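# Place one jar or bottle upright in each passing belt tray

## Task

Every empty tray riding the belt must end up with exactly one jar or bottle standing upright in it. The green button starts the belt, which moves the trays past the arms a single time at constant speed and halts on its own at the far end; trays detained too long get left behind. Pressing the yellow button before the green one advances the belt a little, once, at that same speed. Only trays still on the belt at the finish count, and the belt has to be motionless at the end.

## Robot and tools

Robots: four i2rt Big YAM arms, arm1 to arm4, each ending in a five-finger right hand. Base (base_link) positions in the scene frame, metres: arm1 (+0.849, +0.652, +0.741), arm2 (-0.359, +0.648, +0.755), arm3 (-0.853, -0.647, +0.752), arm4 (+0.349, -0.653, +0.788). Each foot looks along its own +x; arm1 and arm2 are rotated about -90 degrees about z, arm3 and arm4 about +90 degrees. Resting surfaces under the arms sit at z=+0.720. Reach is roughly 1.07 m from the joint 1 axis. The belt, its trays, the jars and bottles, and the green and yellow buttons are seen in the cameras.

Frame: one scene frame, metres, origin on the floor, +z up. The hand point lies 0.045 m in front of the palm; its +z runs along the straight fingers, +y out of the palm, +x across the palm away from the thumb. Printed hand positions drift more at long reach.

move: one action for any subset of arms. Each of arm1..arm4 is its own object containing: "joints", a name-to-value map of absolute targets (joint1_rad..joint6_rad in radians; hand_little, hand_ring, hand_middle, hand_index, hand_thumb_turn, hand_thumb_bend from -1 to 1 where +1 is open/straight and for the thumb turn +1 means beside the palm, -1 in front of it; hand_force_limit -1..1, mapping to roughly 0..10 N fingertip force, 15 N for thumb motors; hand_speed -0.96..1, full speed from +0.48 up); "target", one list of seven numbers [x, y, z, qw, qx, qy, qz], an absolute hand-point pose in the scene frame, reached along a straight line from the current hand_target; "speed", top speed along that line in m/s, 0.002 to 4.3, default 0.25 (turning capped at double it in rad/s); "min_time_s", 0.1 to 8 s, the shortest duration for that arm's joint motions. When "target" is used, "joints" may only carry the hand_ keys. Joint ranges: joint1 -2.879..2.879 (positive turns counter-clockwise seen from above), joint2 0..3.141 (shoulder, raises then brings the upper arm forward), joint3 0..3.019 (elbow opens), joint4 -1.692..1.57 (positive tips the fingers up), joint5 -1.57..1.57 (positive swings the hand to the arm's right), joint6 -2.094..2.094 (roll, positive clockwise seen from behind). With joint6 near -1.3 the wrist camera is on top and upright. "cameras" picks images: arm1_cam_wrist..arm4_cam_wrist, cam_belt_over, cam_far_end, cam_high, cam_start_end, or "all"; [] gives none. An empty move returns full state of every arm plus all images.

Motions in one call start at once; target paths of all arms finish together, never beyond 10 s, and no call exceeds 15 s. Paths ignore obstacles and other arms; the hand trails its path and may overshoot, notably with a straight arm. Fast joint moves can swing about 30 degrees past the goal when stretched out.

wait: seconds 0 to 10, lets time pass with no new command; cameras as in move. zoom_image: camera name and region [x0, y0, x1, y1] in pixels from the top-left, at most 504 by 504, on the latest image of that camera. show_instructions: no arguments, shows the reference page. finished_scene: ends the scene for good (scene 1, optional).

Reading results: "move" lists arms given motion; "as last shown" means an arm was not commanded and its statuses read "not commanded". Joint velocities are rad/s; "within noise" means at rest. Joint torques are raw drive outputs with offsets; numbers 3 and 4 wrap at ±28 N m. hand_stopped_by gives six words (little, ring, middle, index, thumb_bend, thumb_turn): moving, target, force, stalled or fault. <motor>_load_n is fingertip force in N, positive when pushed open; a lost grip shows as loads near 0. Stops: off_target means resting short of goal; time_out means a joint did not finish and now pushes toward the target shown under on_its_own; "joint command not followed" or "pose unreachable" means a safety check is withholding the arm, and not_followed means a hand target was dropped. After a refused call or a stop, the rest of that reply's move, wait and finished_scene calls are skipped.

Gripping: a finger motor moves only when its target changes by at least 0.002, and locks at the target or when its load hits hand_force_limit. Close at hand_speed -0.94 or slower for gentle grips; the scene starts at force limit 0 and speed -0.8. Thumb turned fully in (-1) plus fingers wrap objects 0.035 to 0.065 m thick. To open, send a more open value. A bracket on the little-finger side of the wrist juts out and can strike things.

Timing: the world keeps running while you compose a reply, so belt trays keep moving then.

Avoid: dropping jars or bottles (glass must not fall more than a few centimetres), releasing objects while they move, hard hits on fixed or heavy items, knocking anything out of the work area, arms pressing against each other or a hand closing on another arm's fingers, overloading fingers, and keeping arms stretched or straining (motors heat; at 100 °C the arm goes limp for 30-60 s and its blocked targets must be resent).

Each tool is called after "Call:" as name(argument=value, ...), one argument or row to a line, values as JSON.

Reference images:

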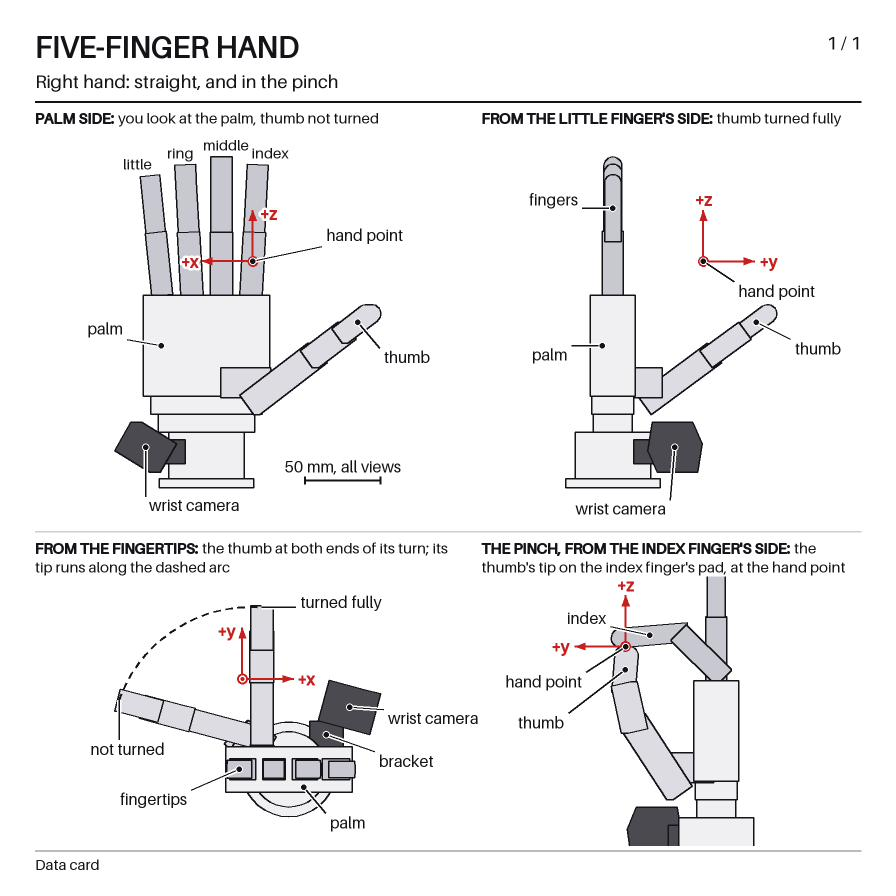

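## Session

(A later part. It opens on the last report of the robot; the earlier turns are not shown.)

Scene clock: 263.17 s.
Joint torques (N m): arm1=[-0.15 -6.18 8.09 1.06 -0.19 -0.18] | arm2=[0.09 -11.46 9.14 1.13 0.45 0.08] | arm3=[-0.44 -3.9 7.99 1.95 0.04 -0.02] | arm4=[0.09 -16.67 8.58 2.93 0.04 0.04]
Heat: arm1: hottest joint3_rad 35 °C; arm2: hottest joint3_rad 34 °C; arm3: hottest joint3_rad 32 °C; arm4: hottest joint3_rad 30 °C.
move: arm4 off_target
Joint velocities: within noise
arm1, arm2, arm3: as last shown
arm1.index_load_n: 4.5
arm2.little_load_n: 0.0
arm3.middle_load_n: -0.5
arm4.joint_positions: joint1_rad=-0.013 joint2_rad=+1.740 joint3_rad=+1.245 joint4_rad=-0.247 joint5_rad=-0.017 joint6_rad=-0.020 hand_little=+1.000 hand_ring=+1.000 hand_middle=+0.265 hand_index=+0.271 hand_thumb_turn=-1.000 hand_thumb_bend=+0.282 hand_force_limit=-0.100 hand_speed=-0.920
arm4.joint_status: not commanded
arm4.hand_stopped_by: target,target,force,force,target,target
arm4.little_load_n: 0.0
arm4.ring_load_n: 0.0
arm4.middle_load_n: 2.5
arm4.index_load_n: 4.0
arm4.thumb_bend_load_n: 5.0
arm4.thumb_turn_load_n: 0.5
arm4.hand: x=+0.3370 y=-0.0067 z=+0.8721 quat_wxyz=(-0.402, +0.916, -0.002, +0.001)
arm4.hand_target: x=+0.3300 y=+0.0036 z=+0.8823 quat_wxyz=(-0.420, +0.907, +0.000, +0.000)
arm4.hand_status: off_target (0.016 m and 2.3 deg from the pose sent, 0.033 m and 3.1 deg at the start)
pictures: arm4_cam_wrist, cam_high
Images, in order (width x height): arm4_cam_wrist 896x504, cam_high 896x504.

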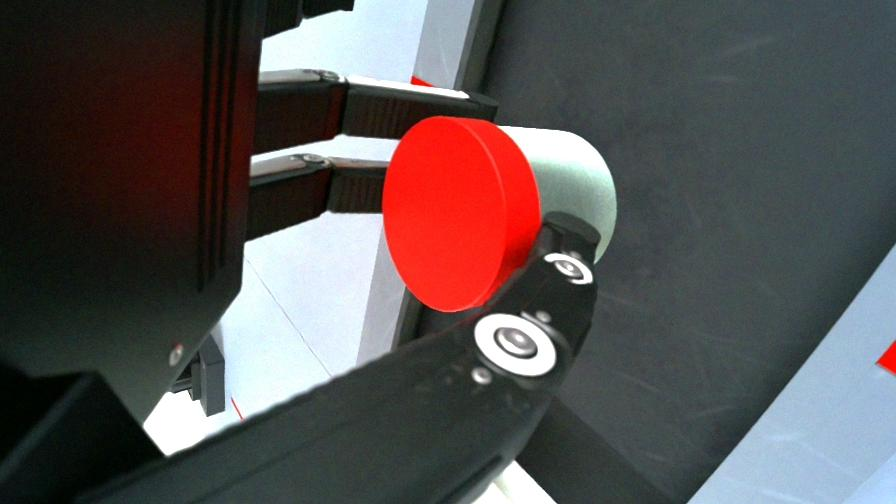

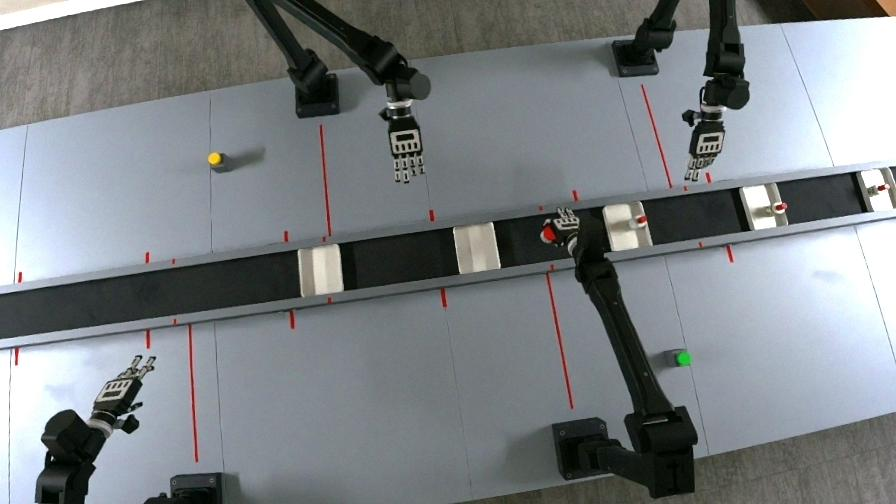

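Call:
wait(
  seconds=2.6,
  cameras=[],
)

Call:
move(
  arm4={"target": [0.47, 0.002, 0.841, -0.4202, 0.9074, 0, 0], "speed": 0.0365},
  arm1={"target": [0.84, 0.23, 0.97, 0, 0, 0.9118, -0.4107], "speed": 0.05},
  cameras=["cam_high", "arm4_cam_wrist"],
)

Scene clock: 266.60 s.
Joint torques (N m): arm1=[-0.09 -6.24 8.09 1.05 -0.19 -0.18] | arm2=[0.38 -11.22 9.07 1.01 0.46 0.04] | arm3=[-0.73 -3.43 8.16 1.94 0.04 -0.03] | arm4=[-0.09 -16.62 8.62 2.93 0.05 0.04]
Heat: arm1: hottest joint3_rad 35 °C; arm2: hottest joint3_rad 34 °C; arm3: hottest joint3_rad 32 °C; arm4: hottest joint3_rad 30 °C.
Joint velocities: within noise
arm1.joint_positions: joint1_rad=-0.116 joint2_rad=+1.241 joint3_rad=+1.031 joint4_rad=-0.517 joint5_rad=-0.113 joint6_rad=-0.086 hand_little=+1.000 hand_ring=+1.000 hand_middle=+0.294 hand_index=+0.293 hand_thumb_turn=-1.000 hand_thumb_bend=+0.282 hand_force_limit=-0.100 hand_speed=-0.920
arm1.joint_status: not commanded
arm1.hand_stopped_by: target,target,force,force,target,target
arm1.little_load_n: 0.0
arm1.ring_load_n: 0.0
arm1.middle_load_n: 3.5
arm1.index_load_n: 4.5
arm1.thumb_bend_load_n: 8.5
arm1.thumb_turn_load_n: 0.5
arm1.hand: x=+0.8240 y=+0.1566 z=+0.9486 quat_wxyz=(-0.003, -0.003, -0.912, +0.411)
arm1.hand_target: x=+0.8202 y=+0.1599 z=+0.9501 quat_wxyz=(+0.000, +0.000, -0.912, +0.411)
arm1.hand_status: not commanded
arm2.joint_positions: joint1_rad=+0.845 joint2_rad=+1.332 joint3_rad=+1.232 joint4_rad=-0.803 joint5_rad=+0.562 joint6_rad=+0.602 hand_little=+1.000 hand_ring=+1.000 hand_middle=+0.550 hand_index=+0.550 hand_thumb_turn=-1.000 hand_thumb_bend=+0.750 hand_force_limit=-0.100 hand_speed=-0.700
arm2.joint_status: not commanded
arm2.hand_stopped_by: target,target,target,target,target,target
arm2.little_load_n: 0.0
arm2.ring_load_n: 0.0
arm2.middle_load_n: -0.5
arm2.index_load_n: 0.0
arm2.thumb_bend_load_n: 0.0
arm2.thumb_turn_load_n: 0.0
arm2.hand: x=-0.0199 y=+0.2467 z=+0.9945 quat_wxyz=(+0.003, +0.002, -0.913, +0.408)
arm2.hand_target: x=-0.0200 y=+0.2500 z=+1.0000 quat_wxyz=(+0.000, +0.000, -0.912, +0.411)
arm2.hand_status: not commanded
arm3.joint_positions: joint1_rad=-0.088 joint2_rad=+0.865 joint3_rad=+0.893 joint4_rad=-0.742 joint5_rad=-0.097 joint6_rad=-0.096 hand_little=+1.000 hand_ring=+0.550 hand_middle=+1.000 hand_index=+0.550 hand_thumb_turn=-1.000 hand_thumb_bend=+0.750 hand_force_limit=-0.050 hand_speed=-0.700
arm3.joint_status: not commanded
arm3.hand_stopped_by: target,target,fault,target,target,target
arm3.little_load_n: 0.0
arm3.ring_load_n: 0.0
arm3.middle_load_n: 0.0
arm3.index_load_n: 0.0
arm3.thumb_bend_load_n: 0.0
arm3.thumb_turn_load_n: 0.0
arm3.hand: x=-0.8453 y=-0.2767 z=+1.0057 quat_wxyz=(-0.419, +0.908, +0.001, +0.004)
arm3.hand_target: x=-0.8500 y=-0.2800 z=+1.0001 quat_wxyz=(-0.411, +0.912, +0.000, +0.000)
arm3.hand_status: not commanded
arm4.joint_positions: joint1_rad=-0.013 joint2_rad=+1.740 joint3_rad=+1.245 joint4_rad=-0.247 joint5_rad=-0.017 joint6_rad=-0.020 hand_little=+1.000 hand_ring=+1.000 hand_middle=+0.265 hand_index=+0.271 hand_thumb_turn=-1.000 hand_thumb_bend=+0.282 hand_force_limit=-0.100 hand_speed=-0.920
arm4.joint_status: not commanded
arm4.hand_stopped_by: target,target,force,force,target,target
arm4.little_load_n: 0.0
arm4.ring_load_n: 0.0
arm4.middle_load_n: 2.5
arm4.index_load_n: 4.0
arm4.thumb_bend_load_n: 4.5
arm4.thumb_turn_load_n: 0.5
arm4.hand: x=+0.3370 y=-0.0067 z=+0.8721 quat_wxyz=(-0.402, +0.916, -0.002, +0.001)
arm4.hand_target: x=+0.3300 y=+0.0036 z=+0.8823 quat_wxyz=(-0.420, +0.907, +0.000, +0.000)
arm4.hand_status: off_target (0.016 m and 2.3 deg from the pose sent, 0.033 m and 3.1 deg at the start)
wait: 2.60 s; at rest from the start

Scene clock: 271.10 s.
Joint torques (N m): arm1=[1.03 -3.72 8.2 1.05 0.11 0.01] | arm2=[-0.21 -11.58 8.95 1.25 0.48 0.02] | arm3=[-0.67 -3.78 8.08 1.99 0.06 0.01] | arm4=[-1.03 -15.62 9.95 2.3 -0.41 -0.08]
Heat: arm1: hottest joint3_rad 35 °C; arm2: hottest joint3_rad 34 °C; arm3: hottest joint3_rad 32 °C; arm4: hottest joint3_rad 31 °C.
move: arm1 done; arm4 off_target
Joint velocities: within noise
arm1.joint_positions: joint1_rad=-0.106 joint2_rad=+1.031 joint3_rad=+0.929 joint4_rad=-0.624 joint5_rad=-0.099 joint6_rad=-0.086 hand_little=+1.000 hand_ring=+1.000 hand_middle=+0.294 hand_index=+0.293 hand_thumb_turn=-1.000 hand_thumb_bend=+0.282 hand_force_limit=-0.100 hand_speed=-0.920
arm1.joint_status: not commanded
arm1.hand_stopped_by: target,target,force,force,target,target
arm1.little_load_n: 0.0
arm1.ring_load_n: 0.0
arm1.middle_load_n: 3.5
arm1.index_load_n: 4.5
arm1.thumb_bend_load_n: 8.5
arm1.thumb_turn_load_n: 0.5
arm1.hand: x=+0.8361 y=+0.2271 z=+0.9683 quat_wxyz=(+0.001, -0.001, -0.912, +0.410)
arm1.hand_target: x=+0.8399 y=+0.2299 z=+0.9699 quat_wxyz=(+0.000, +0.000, -0.912, +0.411)
arm1.hand_status: done (0.005 m and 0.2 deg from the pose sent, 0.078 m and 0.5 deg at the start)
arm2, arm3: as last shown
arm2.middle_load_n: 0.0
arm4.joint_positions: joint1_rad=-0.246 joint2_rad=+1.814 joint3_rad=+1.243 joint4_rad=-0.174 joint5_rad=-0.200 joint6_rad=-0.173 hand_little=+1.000 hand_ring=+1.000 hand_middle=+0.265 hand_index=+0.271 hand_thumb_turn=-1.000 hand_thumb_bend=+0.282 hand_force_limit=-0.100 hand_speed=-0.920
arm4.joint_status: not commanded
arm4.hand_stopped_by: target,target,force,force,target,target
arm4.little_load_n: 0.0
arm4.ring_load_n: 0.0
arm4.middle_load_n: 3.0
arm4.index_load_n: 4.0
arm4.thumb_bend_load_n: 5.0
arm4.thumb_turn_load_n: 0.0
arm4.hand: x=+0.4631 y=-0.0119 z=+0.8378 quat_wxyz=(-0.409, +0.912, -0.003, -0.004)
arm4.hand_target: x=+0.4699 y=+0.0013 z=+0.8410 quat_wxyz=(-0.420, +0.907, +0.000, +0.000)
arm4.hand_status: off_target (0.016 m and 1.5 deg from the pose sent, 0.137 m and 2.3 deg at the start)
pictures: arm4_cam_wrist, cam_high
Images, in order (width x height): arm4_cam_wrist 896x504, cam_high 896x504.

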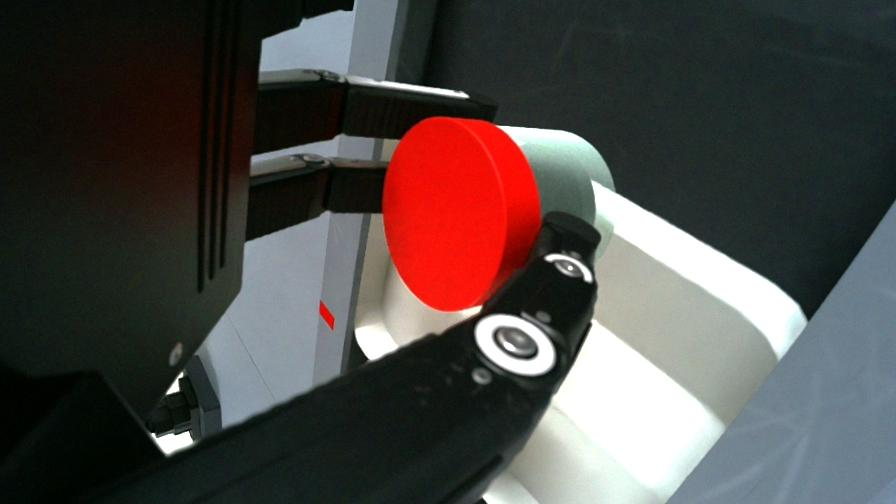

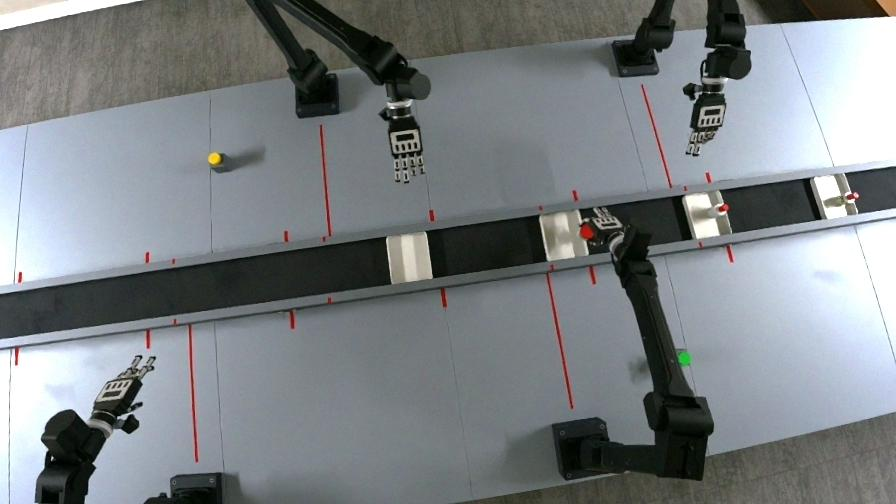

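Call:
wait(
  seconds=0.25,
  cameras=[],
)

Call:
move(
  arm4={"target": [0.575, 0.005, 0.816, -0.414, 0.9103, 0, 0], "speed": 0.036},
  cameras=["cam_high", "arm4_cam_wrist"],
)

Call:
move(
  arm4={"target": [0.65, 0.004, 0.816, -0.414, 0.9103, 0, 0], "speed": 0.0365, "joints": {"hand_speed": -0.7, "hand_index": 0.57, "hand_middle": 0.57, "hand_thumb_bend": 0.75}},
  cameras=["cam_high", "arm4_cam_wrist"],
)

Call:
move(
  arm4={"target": [0.71, 0.0, 0.935, -0.4202, 0.9074, 0, 0], "speed": 0.055},
  cameras=["cam_high", "arm4_cam_wrist"],
)

Scene clock: 275.30 s.
Joint torques (N m): arm1=[1.08 -3.78 8.17 1.05 0.11 0.01] | arm2=[0.67 -11.05 9.13 0.83 0.43 0.02] | arm3=[-0.09 -4.01 8.02 2.06 0.06 0.01] | arm4=[-1.2 -17.67 9.74 2.26 -0.37 -0.06]
Heat: arm1: hottest joint3_rad 35 °C; arm2: hottest joint3_rad 33 °C; arm3: hottest joint3_rad 32 °C; arm4: hottest joint3_rad 31 °C.
Joint velocities: within noise
arm1.joint_positions: joint1_rad=-0.106 joint2_rad=+1.031 joint3_rad=+0.929 joint4_rad=-0.624 joint5_rad=-0.099 joint6_rad=-0.086 hand_little=+1.000 hand_ring=+1.000 hand_middle=+0.294 hand_index=+0.293 hand_thumb_turn=-1.000 hand_thumb_bend=+0.282 hand_force_limit=-0.100 hand_speed=-0.920
arm1.joint_status: not commanded
arm1.hand_stopped_by: target,target,force,force,target,target
arm1.little_load_n: 0.0
arm1.ring_load_n: 0.0
arm1.middle_load_n: 3.5
arm1.index_load_n: 4.5
arm1.thumb_bend_load_n: 8.0
arm1.thumb_turn_load_n: 0.5
arm1.hand: x=+0.8361 y=+0.2271 z=+0.9683 quat_wxyz=(+0.001, -0.001, -0.912, +0.410)
arm1.hand_target: x=+0.8399 y=+0.2299 z=+0.9699 quat_wxyz=(+0.000, +0.000, -0.912, +0.411)
arm1.hand_status: done (0.005 m and 0.2 deg from the pose sent, 0.078 m and 0.5 deg at the start)
arm2.joint_positions: joint1_rad=+0.845 joint2_rad=+1.332 joint3_rad=+1.232 joint4_rad=-0.803 joint5_rad=+0.562 joint6_rad=+0.602 hand_little=+1.000 hand_ring=+1.000 hand_middle=+0.550 hand_index=+0.550 hand_thumb_turn=-1.000 hand_thumb_bend=+0.750 hand_force_limit=-0.100 hand_speed=-0.700
arm2.joint_status: not commanded
arm2.hand_stopped_by: target,target,target,target,target,target
arm2.little_load_n: 0.0
arm2.ring_load_n: 0.0
arm2.middle_load_n: 0.0
arm2.index_load_n: 0.0
arm2.thumb_bend_load_n: 0.0
arm2.thumb_turn_load_n: 0.0
arm2.hand: x=-0.0199 y=+0.2467 z=+0.9945 quat_wxyz=(+0.003, +0.002, -0.913, +0.408)
arm2.hand_target: x=-0.0200 y=+0.2500 z=+1.0000 quat_wxyz=(+0.000, +0.000, -0.912, +0.411)
arm2.hand_status: not commanded
arm3.joint_positions: joint1_rad=-0.088 joint2_rad=+0.865 joint3_rad=+0.893 joint4_rad=-0.742 joint5_rad=-0.097 joint6_rad=-0.096 hand_little=+1.000 hand_ring=+0.550 hand_middle=+1.000 hand_index=+0.550 hand_thumb_turn=-1.000 hand_thumb_bend=+0.750 hand_force_limit=-0.050 hand_speed=-0.700
arm3.joint_status: not commanded
arm3.hand_stopped_by: target,target,fault,target,target,target
arm3.little_load_n: 0.0
arm3.ring_load_n: 0.0
arm3.middle_load_n: 0.0
arm3.index_load_n: 0.5
arm3.thumb_bend_load_n: 0.0
arm3.thumb_turn_load_n: 0.0
arm3.hand: x=-0.8453 y=-0.2767 z=+1.0057 quat_wxyz=(-0.419, +0.908, +0.001, +0.004)
arm3.hand_target: x=-0.8500 y=-0.2800 z=+1.0001 quat_wxyz=(-0.411, +0.912, +0.000, +0.000)
arm3.hand_status: not commanded
arm4.joint_positions: joint1_rad=-0.246 joint2_rad=+1.838 joint3_rad=+1.243 joint4_rad=-0.174 joint5_rad=-0.200 joint6_rad=-0.176 hand_little=+1.000 hand_ring=+1.000 hand_middle=+0.265 hand_index=+0.271 hand_thumb_turn=-1.000 hand_thumb_bend=+0.282 hand_force_limit=-0.100 hand_speed=-0.920
arm4.joint_status: not commanded
arm4.hand_stopped_by: target,target,force,force,target,target
arm4.little_load_n: 0.0
arm4.ring_load_n: 0.0
arm4.middle_load_n: 2.5
arm4.index_load_n: 4.0
arm4.thumb_bend_load_n: 5.0
arm4.thumb_turn_load_n: 0.5
arm4.hand: x=+0.4626 y=-0.0139 z=+0.8229 quat_wxyz=(-0.399, +0.917, -0.002, -0.006)
arm4.hand_target: x=+0.4699 y=+0.0014 z=+0.8412 quat_wxyz=(-0.420, +0.907, +0.000, +0.000)
arm4.hand_status: off_target (0.025 m and 2.8 deg from the pose sent, 0.137 m and 2.3 deg at the start)
wait: 0.27 s; at rest from the start

Scene clock: 278.90 s.
Joint torques (N m): arm1=[1.08 -3.72 8.18 1.05 0.12 0.02] | arm2=[0.5 -10.17 9.09 1.17 0.45 0.11] | arm3=[-0.67 -4.01 8.18 1.96 0.08 -0.01] | arm4=[-1.08 -17.2 9.7 0.91 -0.4 -0.07]
Heat: arm1: hottest joint3_rad 34 °C; arm2: hottest joint3_rad 33 °C; arm3: hottest joint3_rad 32 °C; arm4: hottest joint3_rad 31 °C.
move: arm4 done
Joint velocities: within noise
arm1, arm2, arm3: as last shown
arm1.ring_load_n: -0.5
arm1.thumb_bend_load_n: 8.5
arm4.joint_positions: joint1_rad=-0.414 joint2_rad=+1.938 joint3_rad=+1.379 joint4_rad=-0.191 joint5_rad=-0.320 joint6_rad=-0.292 hand_little=+1.000 hand_ring=+1.000 hand_middle=+0.265 hand_index=+0.271 hand_thumb_turn=-1.000 hand_thumb_bend=+0.282 hand_force_limit=-0.100 hand_speed=-0.920
arm4.joint_status: not commanded
arm4.hand_stopped_by: target,target,force,force,target,target
arm4.little_load_n: 0.0
arm4.ring_load_n: 0.0
arm4.middle_load_n: 2.5
arm4.index_load_n: 3.5
arm4.thumb_bend_load_n: 5.0
arm4.thumb_turn_load_n: 0.0
arm4.hand: x=+0.5713 y=+0.0004 z=+0.8209 quat_wxyz=(-0.419, +0.908, -0.001, +0.002)
arm4.hand_target: x=+0.5750 y=+0.0048 z=+0.8160 quat_wxyz=(-0.414, +0.910, +0.000, +0.000)
arm4.hand_status: done (0.008 m and 0.7 deg from the pose sent, 0.114 m and 2.0 deg at the start)
pictures: arm4_cam_wrist, cam_high
Images, in order (width x height): arm4_cam_wrist 896x504, cam_high 896x504.

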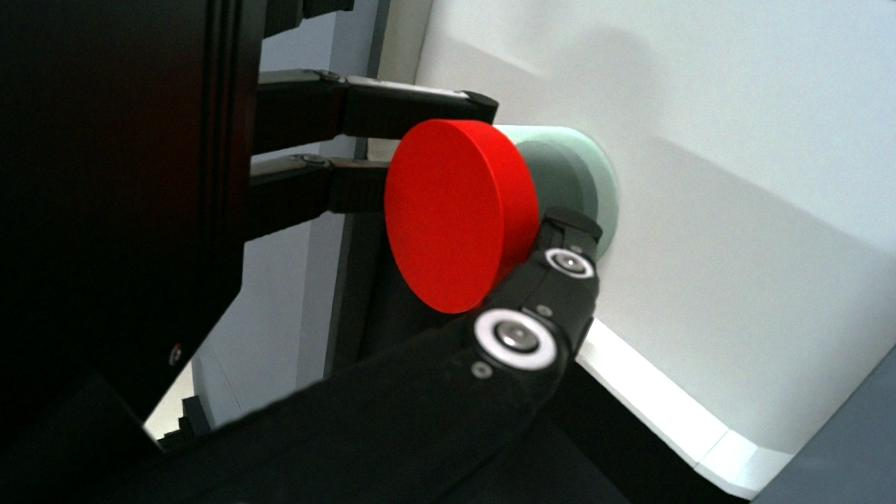

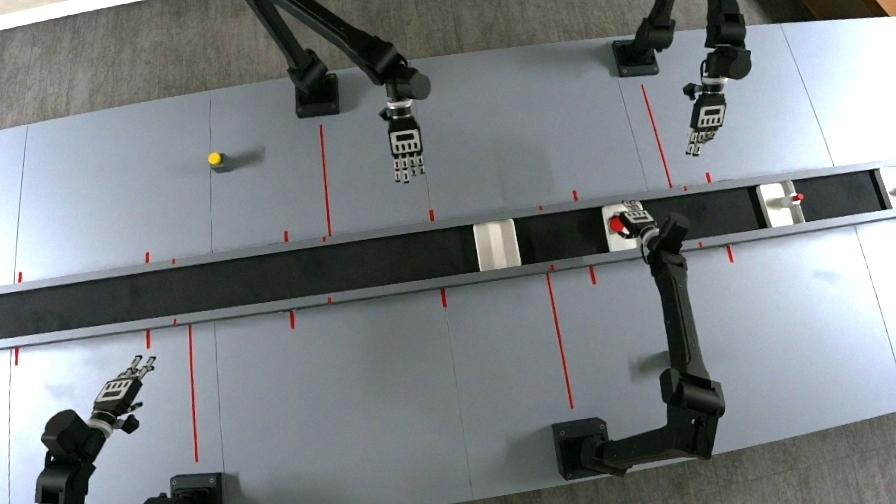

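Scene clock: 281.50 s.
Joint torques (N m): arm1=[1.03 -3.78 8.2 1.06 0.11 0.01] | arm2=[-0.5 -11.05 9.01 1.06 0.49 0.12] | arm3=[-0.21 -3.72 8.16 2 0.03 0.01] | arm4=[-1.08 -19.02 10.47 0.92 -0.58 -0.08]
Heat: arm1: hottest joint3_rad 34 °C; arm2: hottest joint3_rad 33 °C; arm3: hottest joint3_rad 32 °C; arm4: hottest joint3_rad 31 °C.
move: arm4 off_target
Joint velocities: within noise
arm1, arm2, arm3: as last shown
arm1.ring_load_n: 0.0
arm1.thumb_turn_load_n: 0.0
arm3.index_load_n: 0.0
arm4.joint_positions: joint1_rad=-0.519 joint2_rad=+2.025 joint3_rad=+1.505 joint4_rad=-0.279 joint5_rad=-0.393 joint6_rad=-0.372 hand_little=+1.000 hand_ring=+1.000 hand_middle=+0.570 hand_index=+0.570 hand_thumb_turn=-1.000 hand_thumb_bend=+0.750 hand_force_limit=-0.100 hand_speed=-0.700
arm4.joint_status: all done
arm4.hand_stopped_by: target,target,target,target,target,target
arm4.little_load_n: 0.0
arm4.ring_load_n: -0.5
arm4.middle_load_n: 0.0
arm4.index_load_n: 0.0
arm4.thumb_bend_load_n: 0.0
arm4.thumb_turn_load_n: 0.0
arm4.hand: x=+0.6422 y=-0.0039 z=+0.8108 quat_wxyz=(-0.411, +0.912, -0.002, -0.002)
arm4.hand_target: x=+0.6498 y=+0.0037 z=+0.8162 quat_wxyz=(-0.414, +0.910, +0.000, +0.000)
arm4.hand_status: off_target (0.012 m and 0.5 deg from the pose sent, 0.079 m and 0.7 deg at the start)
pictures: arm4_cam_wrist, cam_high
Images, in order (width x height): arm4_cam_wrist 896x504, cam_high 896x504.

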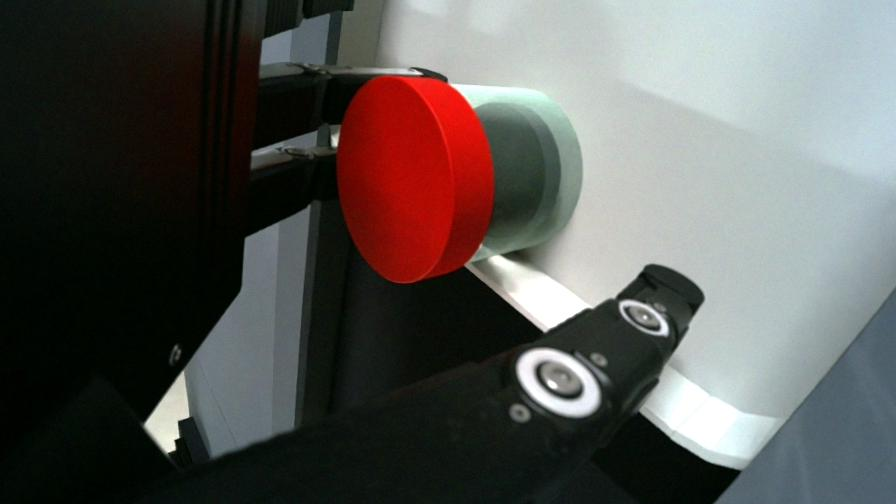

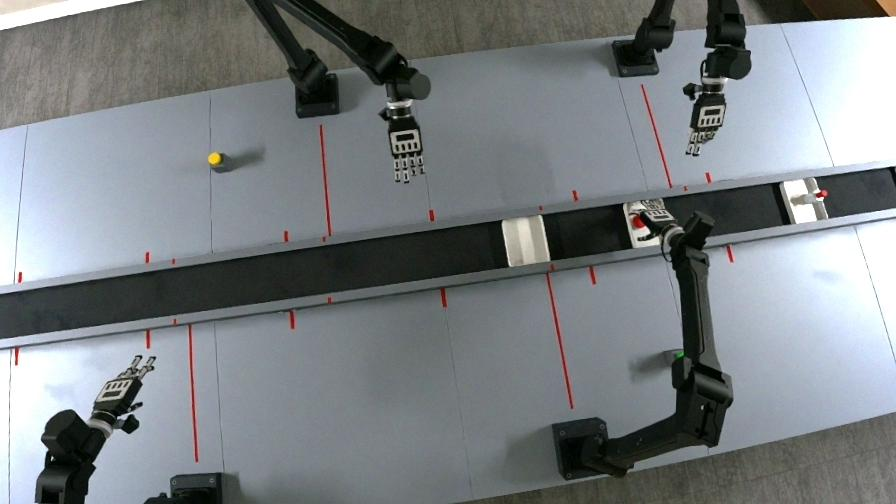

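Scene clock: 284.43 s.
Joint torques (N m): arm1=[1.03 -3.78 8.18 1.05 0.11 0.01] | arm2=[0.09 -11.34 9.07 0.87 0.49 0.02] | arm3=[-0.62 -3.55 8.13 2 0.06 0] | arm4=[-1.61 -22.71 11.7 0.92 -0.63 -0.09]
Heat: arm1: hottest joint3_rad 34 °C; arm2: hottest joint3_rad 33 °C; arm3: hottest joint3_rad 32 °C; arm4: hottest joint3_rad 31 °C.
move: arm4 off_target
Joint velocities: within noise
arm1, arm2, arm3: as last shown
arm2.ring_load_n: -0.5
arm4.joint_positions: joint1_rad=-0.595 joint2_rad=+2.021 joint3_rad=+1.768 joint4_rad=-0.602 joint5_rad=-0.456 joint6_rad=-0.429 hand_little=+1.000 hand_ring=+1.000 hand_middle=+0.570 hand_index=+0.570 hand_thumb_turn=-1.000 hand_thumb_bend=+0.750 hand_force_limit=-0.100 hand_speed=-0.700
arm4.joint_status: not commanded
arm4.hand_stopped_by: target,target,target,target,target,target
arm4.little_load_n: 0.0
arm4.ring_load_n: 0.0
arm4.middle_load_n: 0.0
arm4.index_load_n: 0.0
arm4.thumb_bend_load_n: 0.0
arm4.thumb_turn_load_n: 0.0
arm4.hand: x=+0.6974 y=-0.0061 z=+0.9015 quat_wxyz=(-0.401, +0.916, -0.006, -0.015)
arm4.hand_target: x=+0.7093 y=-0.0010 z=+0.9350 quat_wxyz=(-0.420, +0.907, +0.000, +0.000)
arm4.hand_status: off_target (0.036 m and 3.0 deg from the pose sent, 0.142 m and 1.2 deg at the start)
pictures: arm4_cam_wrist, cam_high
Images, in order (width x height): arm4_cam_wrist 896x504, cam_high 896x504.

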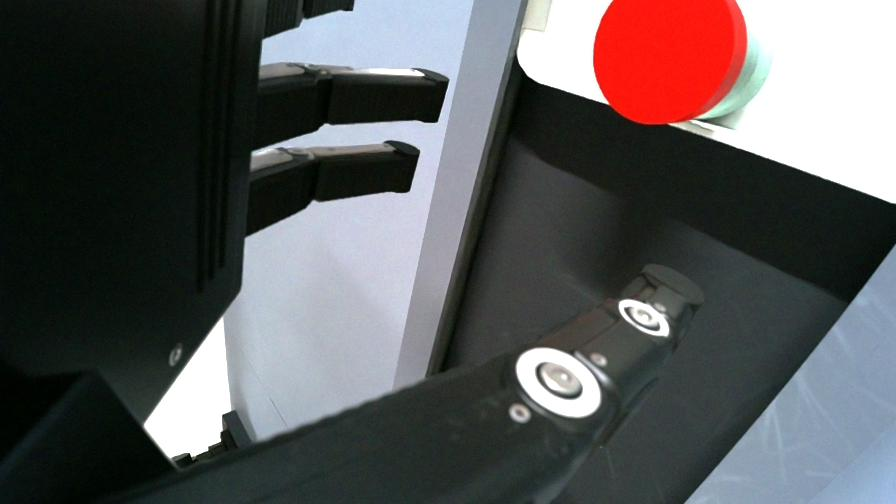

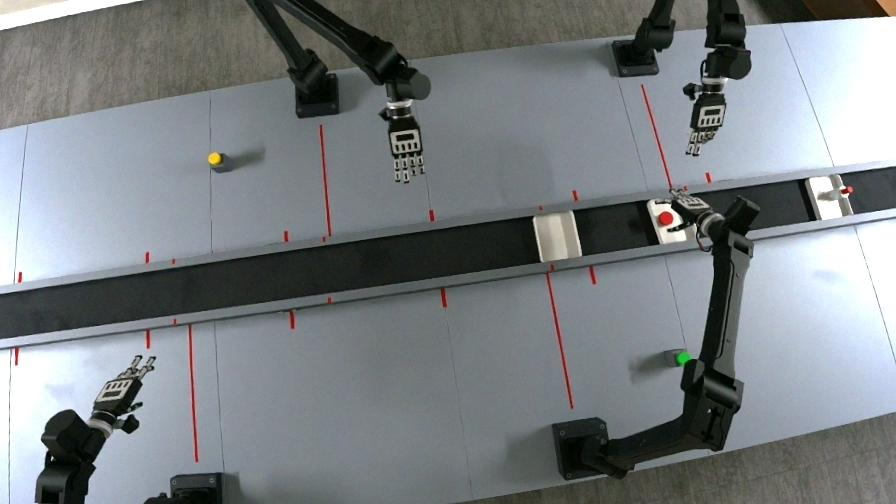

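Call:
move(
  arm4={"target": [0.52, -0.25, 1.0, -0.4202, 0.9074, 0, 0], "speed": 0.15},
  arm1={"target": [0.8, -0.015, 0.945, 0, 0, 0.9118, -0.4107], "speed": 0.06},
  cameras=[],
)

Call:
move(
  arm1={"target": [0.8, -0.002, 0.875, 0, 0, 0.9118, -0.4107], "speed": 0.05},
  cameras=["cam_high", "arm1_cam_wrist"],
)

Scene clock: 289.93 s.
Joint torques (N m): arm1=[-0.09 -11.11 12.08 1.11 -0.19 -0.09] | arm2=[-0.15 -11.58 9.07 0.9 0.47 0.03] | arm3=[-0.56 -3.84 8.12 1.96 0.06 0.01] | arm4=[-0.03 -9.05 8.95 1.09 -0.25 0.07]
Heat: arm1: hottest joint3_rad 35 °C; arm2: hottest joint3_rad 33 °C; arm3: hottest joint3_rad 32 °C; arm4: hottest joint3_rad 31 °C.
move: arm1 off_target; arm4 done
Joint velocities: within noise
arm1.joint_positions: joint1_rad=-0.106 joint2_rad=+1.681 joint3_rad=+1.452 joint4_rad=-0.538 joint5_rad=-0.104 joint6_rad=-0.086 hand_little=+1.000 hand_ring=+1.000 hand_middle=+0.294 hand_index=+0.293 hand_thumb_turn=-1.000 hand_thumb_bend=+0.282 hand_force_limit=-0.100 hand_speed=-0.920
arm1.joint_status: not commanded
arm1.hand_stopped_by: target,target,force,force,target,target
arm1.little_load_n: 0.0
arm1.ring_load_n: 0.0
arm1.middle_load_n: 4.0
arm1.index_load_n: 4.5
arm1.thumb_bend_load_n: 8.5
arm1.thumb_turn_load_n: 0.5
arm1.hand: x=+0.8064 y=+0.0011 z=+0.9232 quat_wxyz=(-0.003, -0.002, -0.920, +0.392)
arm1.hand_target: x=+0.8000 y=-0.0138 z=+0.9451 quat_wxyz=(+0.000, +0.000, -0.912, +0.411)
arm1.hand_status: off_target (0.028 m and 2.4 deg from the pose sent, 0.246 m and 0.2 deg at the start)
arm2, arm3: as last shown
arm2.little_load_n: -0.5
arm2.ring_load_n: 0.0
arm4.joint_positions: joint1_rad=-0.592 joint2_rad=+1.151 joint3_rad=+0.967 joint4_rad=-0.612 joint5_rad=-0.447 joint6_rad=-0.425 hand_little=+1.000 hand_ring=+1.000 hand_middle=+0.570 hand_index=+0.570 hand_thumb_turn=-1.000 hand_thumb_bend=+0.750 hand_force_limit=-0.100 hand_speed=-0.700
arm4.joint_status: not commanded
arm4.hand_stopped_by: target,target,target,target,target,target
arm4.little_load_n: 0.0
arm4.ring_load_n: 0.0
arm4.middle_load_n: 0.0
arm4.index_load_n: 0.0
arm4.thumb_bend_load_n: 0.0
arm4.thumb_turn_load_n: 0.0
arm4.hand: x=+0.5252 y=-0.2504 z=+0.9966 quat_wxyz=(-0.421, +0.907, -0.001, +0.003)
arm4.hand_target: x=+0.5200 y=-0.2500 z=+1.0000 quat_wxyz=(-0.420, +0.907, +0.000, +0.000)
arm4.hand_status: done (0.006 m and 0.4 deg from the pose sent, 0.317 m and 3.0 deg at the start)

Scene clock: 291.87 s.
Joint torques (N m): arm1=[-0.09 -10.99 7.84 1.88 -0.19 -0.11] | arm2=[-0.56 -10.81 8.98 0.91 0.43 0.04] | arm3=[-0.26 -3.49 8.09 1.98 0.04 0.04] | arm4=[0.09 -9.05 8.96 1.03 -0.28 0.07]
Heat: arm1: hottest joint3_rad 35 °C; arm2: hottest joint3_rad 33 °C; arm3: hottest joint3_rad 32 °C; arm4: hottest joint3_rad 32 °C.
move: arm1 done
Joint velocities: within noise
arm1.joint_positions: joint1_rad=-0.107 joint2_rad=+1.701 joint3_rad=+1.341 joint4_rad=-0.374 joint5_rad=-0.106 joint6_rad=-0.086 hand_little=+1.000 hand_ring=+1.000 hand_middle=+0.294 hand_index=+0.293 hand_thumb_turn=-1.000 hand_thumb_bend=+0.282 hand_force_limit=-0.100 hand_speed=-0.920
arm1.joint_status: not commanded
arm1.hand_stopped_by: target,target,force,force,target,target
arm1.little_load_n: 0.0
arm1.ring_load_n: 0.0
arm1.middle_load_n: 3.5
arm1.index_load_n: 4.5
arm1.thumb_bend_load_n: 8.5
arm1.thumb_turn_load_n: 0.5
arm1.hand: x=+0.8057 y=+0.0008 z=+0.8779 quat_wxyz=(-0.002, -0.001, -0.913, +0.407)
arm1.hand_target: x=+0.8000 y=-0.0019 z=+0.8751 quat_wxyz=(+0.000, +0.000, -0.912, +0.411)
arm1.hand_status: done (0.007 m and 0.5 deg from the pose sent, 0.049 m and 2.4 deg at the start)
arm2, arm3, arm4: as last shown
arm2.little_load_n: 0.0
pictures: arm1_cam_wrist, cam_high
Images, in order (width x height): arm1_cam_wrist 896x504, cam_high 896x504.

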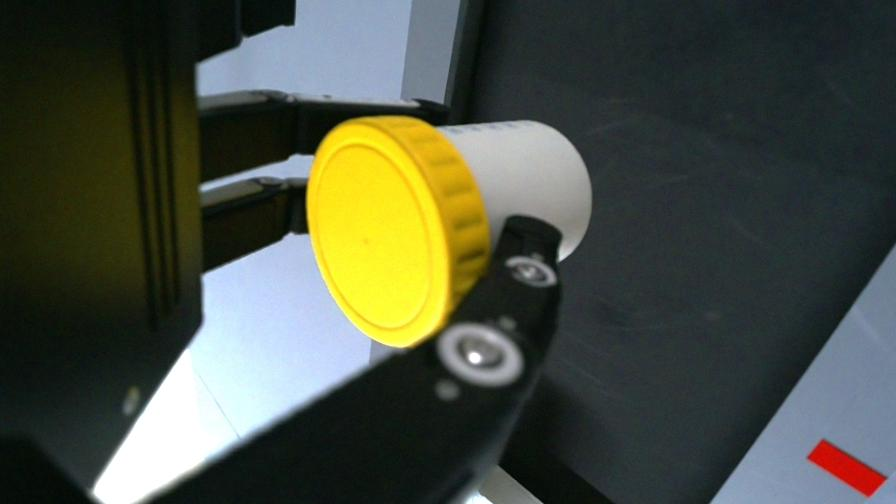

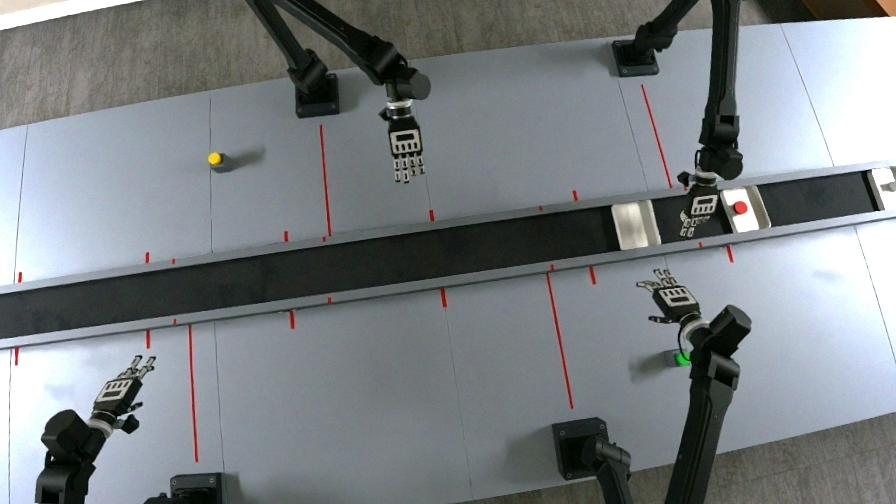

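Call:
wait(
  seconds=1.3,
  cameras=[],
)

Call:
move(
  arm1={"target": [0.94, 0.004, 0.838, 0, 0, 0.9118, -0.4107], "speed": 0.0365},
  cameras=["cam_high", "arm1_cam_wrist"],
)

Scene clock: 293.53 s.
Joint torques (N m): arm1=[-0.15 -11.05 7.83 1.88 -0.19 -0.11] | arm2=[-0.15 -11.34 9.13 0.7 0.43 0.03] | arm3=[0.03 -3.84 8.16 2.07 0.05 0] | arm4=[-0.09 -9 8.96 1.07 -0.26 0.08]
Heat: arm1: hottest joint3_rad 35 °C; arm2: hottest joint3_rad 33 °C; arm3: hottest joint3_rad 32 °C; arm4: hottest joint3_rad 32 °C.
Joint velocities: within noise
arm1.joint_positions: joint1_rad=-0.107 joint2_rad=+1.701 joint3_rad=+1.341 joint4_rad=-0.374 joint5_rad=-0.106 joint6_rad=-0.086 hand_little=+1.000 hand_ring=+1.000 hand_middle=+0.294 hand_index=+0.293 hand_thumb_turn=-1.000 hand_thumb_bend=+0.282 hand_force_limit=-0.100 hand_speed=-0.920
arm1.joint_status: not commanded
arm1.hand_stopped_by: target,target,force,force,target,target
arm1.little_load_n: 0.0
arm1.ring_load_n: 0.0
arm1.middle_load_n: 3.5
arm1.index_load_n: 4.5
arm1.thumb_bend_load_n: 8.5
arm1.thumb_turn_load_n: 0.5
arm1.hand: x=+0.8057 y=+0.0008 z=+0.8779 quat_wxyz=(-0.002, -0.001, -0.913, +0.407)
arm1.hand_target: x=+0.8000 y=-0.0019 z=+0.8751 quat_wxyz=(+0.000, +0.000, -0.912, +0.411)
arm1.hand_status: done (0.007 m and 0.5 deg from the pose sent, 0.049 m and 2.4 deg at the start)
arm2.joint_positions: joint1_rad=+0.845 joint2_rad=+1.332 joint3_rad=+1.232 joint4_rad=-0.803 joint5_rad=+0.562 joint6_rad=+0.602 hand_little=+1.000 hand_ring=+1.000 hand_middle=+0.550 hand_index=+0.550 hand_thumb_turn=-1.000 hand_thumb_bend=+0.750 hand_force_limit=-0.100 hand_speed=-0.700
arm2.joint_status: not commanded
arm2.hand_stopped_by: target,target,target,target,target,target
arm2.little_load_n: 0.0
arm2.ring_load_n: 0.0
arm2.middle_load_n: 0.0
arm2.index_load_n: 0.0
arm2.thumb_bend_load_n: 0.0
arm2.thumb_turn_load_n: 0.0
arm2.hand: x=-0.0199 y=+0.2467 z=+0.9945 quat_wxyz=(+0.003, +0.002, -0.913, +0.408)
arm2.hand_target: x=-0.0200 y=+0.2500 z=+1.0000 quat_wxyz=(+0.000, +0.000, -0.912, +0.411)
arm2.hand_status: not commanded
arm3.joint_positions: joint1_rad=-0.088 joint2_rad=+0.865 joint3_rad=+0.893 joint4_rad=-0.742 joint5_rad=-0.097 joint6_rad=-0.096 hand_little=+1.000 hand_ring=+0.550 hand_middle=+1.000 hand_index=+0.550 hand_thumb_turn=-1.000 hand_thumb_bend=+0.750 hand_force_limit=-0.050 hand_speed=-0.700
arm3.joint_status: not commanded
arm3.hand_stopped_by: target,target,fault,target,target,target
arm3.little_load_n: 0.0
arm3.ring_load_n: 0.0
arm3.middle_load_n: 0.0
arm3.index_load_n: 0.0
arm3.thumb_bend_load_n: 0.0
arm3.thumb_turn_load_n: 0.0
arm3.hand: x=-0.8453 y=-0.2767 z=+1.0057 quat_wxyz=(-0.419, +0.908, +0.001, +0.004)
arm3.hand_target: x=-0.8500 y=-0.2800 z=+1.0001 quat_wxyz=(-0.411, +0.912, +0.000, +0.000)
arm3.hand_status: not commanded
arm4.joint_positions: joint1_rad=-0.592 joint2_rad=+1.151 joint3_rad=+0.967 joint4_rad=-0.612 joint5_rad=-0.447 joint6_rad=-0.425 hand_little=+1.000 hand_ring=+1.000 hand_middle=+0.570 hand_index=+0.570 hand_thumb_turn=-1.000 hand_thumb_bend=+0.750 hand_force_limit=-0.100 hand_speed=-0.700
arm4.joint_status: not commanded
arm4.hand_stopped_by: target,target,target,target,target,target
arm4.little_load_n: 0.0
arm4.ring_load_n: 0.0
arm4.middle_load_n: 0.0
arm4.index_load_n: 0.0
arm4.thumb_bend_load_n: 0.0
arm4.thumb_turn_load_n: 0.0
arm4.hand: x=+0.5252 y=-0.2504 z=+0.9966 quat_wxyz=(-0.421, +0.907, -0.001, +0.003)
arm4.hand_target: x=+0.5200 y=-0.2500 z=+1.0000 quat_wxyz=(-0.420, +0.907, +0.000, +0.000)
arm4.hand_status: not commanded
wait: 1.30 s; at rest from the start

Scene clock: 298.00 s.
Joint torques (N m): arm1=[0.79 -10.75 7.43 1.91 0.23 0.1] | arm2=[-0.38 -11.63 9.1 0.98 0.44 0.06] | arm3=[-0.67 -3.78 8.21 2.18 0.08 -0.02] | arm4=[-0.21 -9 8.98 1.03 -0.26 0.06]
Heat: arm1: hottest joint3_rad 35 °C; arm2: hottest joint3_rad 33 °C; arm3: hottest joint3_rad 32 °C; arm4: hottest joint3_rad 32 °C.
move: arm1 done
Joint velocities: within noise
arm1.joint_positions: joint1_rad=+0.135 joint2_rad=+1.717 joint3_rad=+1.263 joint4_rad=-0.273 joint5_rad=+0.079 joint6_rad=+0.060 hand_little=+1.000 hand_ring=+1.000 hand_middle=+0.294 hand_index=+0.293 hand_thumb_turn=-1.000 hand_thumb_bend=+0.282 hand_force_limit=-0.100 hand_speed=-0.920
arm1.joint_status: not commanded
arm1.hand_stopped_by: target,target,force,force,target,target
arm1.little_load_n: 0.0
arm1.ring_load_n: 0.0
arm1.middle_load_n: 3.5
arm1.index_load_n: 4.5
arm1.thumb_bend_load_n: 8.5
arm1.thumb_turn_load_n: 0.0
arm1.hand: x=+0.9358 y=+0.0062 z=+0.8431 quat_wxyz=(+0.003, +0.005, -0.912, +0.409)
arm1.hand_target: x=+0.9400 y=+0.0041 z=+0.8381 quat_wxyz=(+0.000, +0.000, -0.912, +0.411)
arm1.hand_status: done (0.007 m and 0.7 deg from the pose sent, 0.140 m and 0.5 deg at the start)
arm2, arm3, arm4: as last shown
pictures: arm1_cam_wrist, cam_high
Images, in order (width x height): arm1_cam_wrist 896x504, cam_high 896x504.

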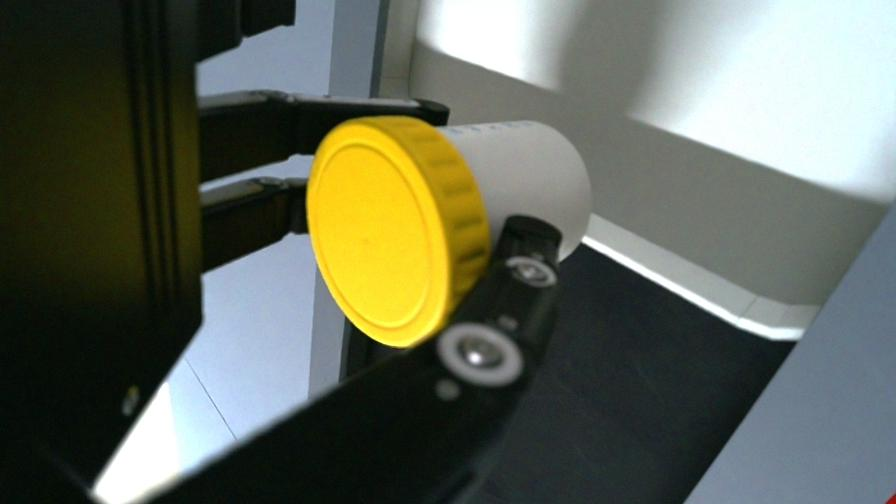

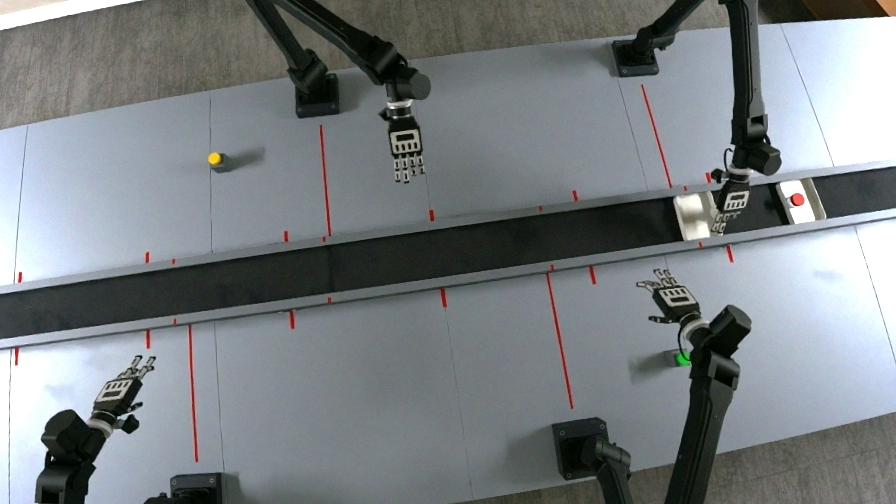

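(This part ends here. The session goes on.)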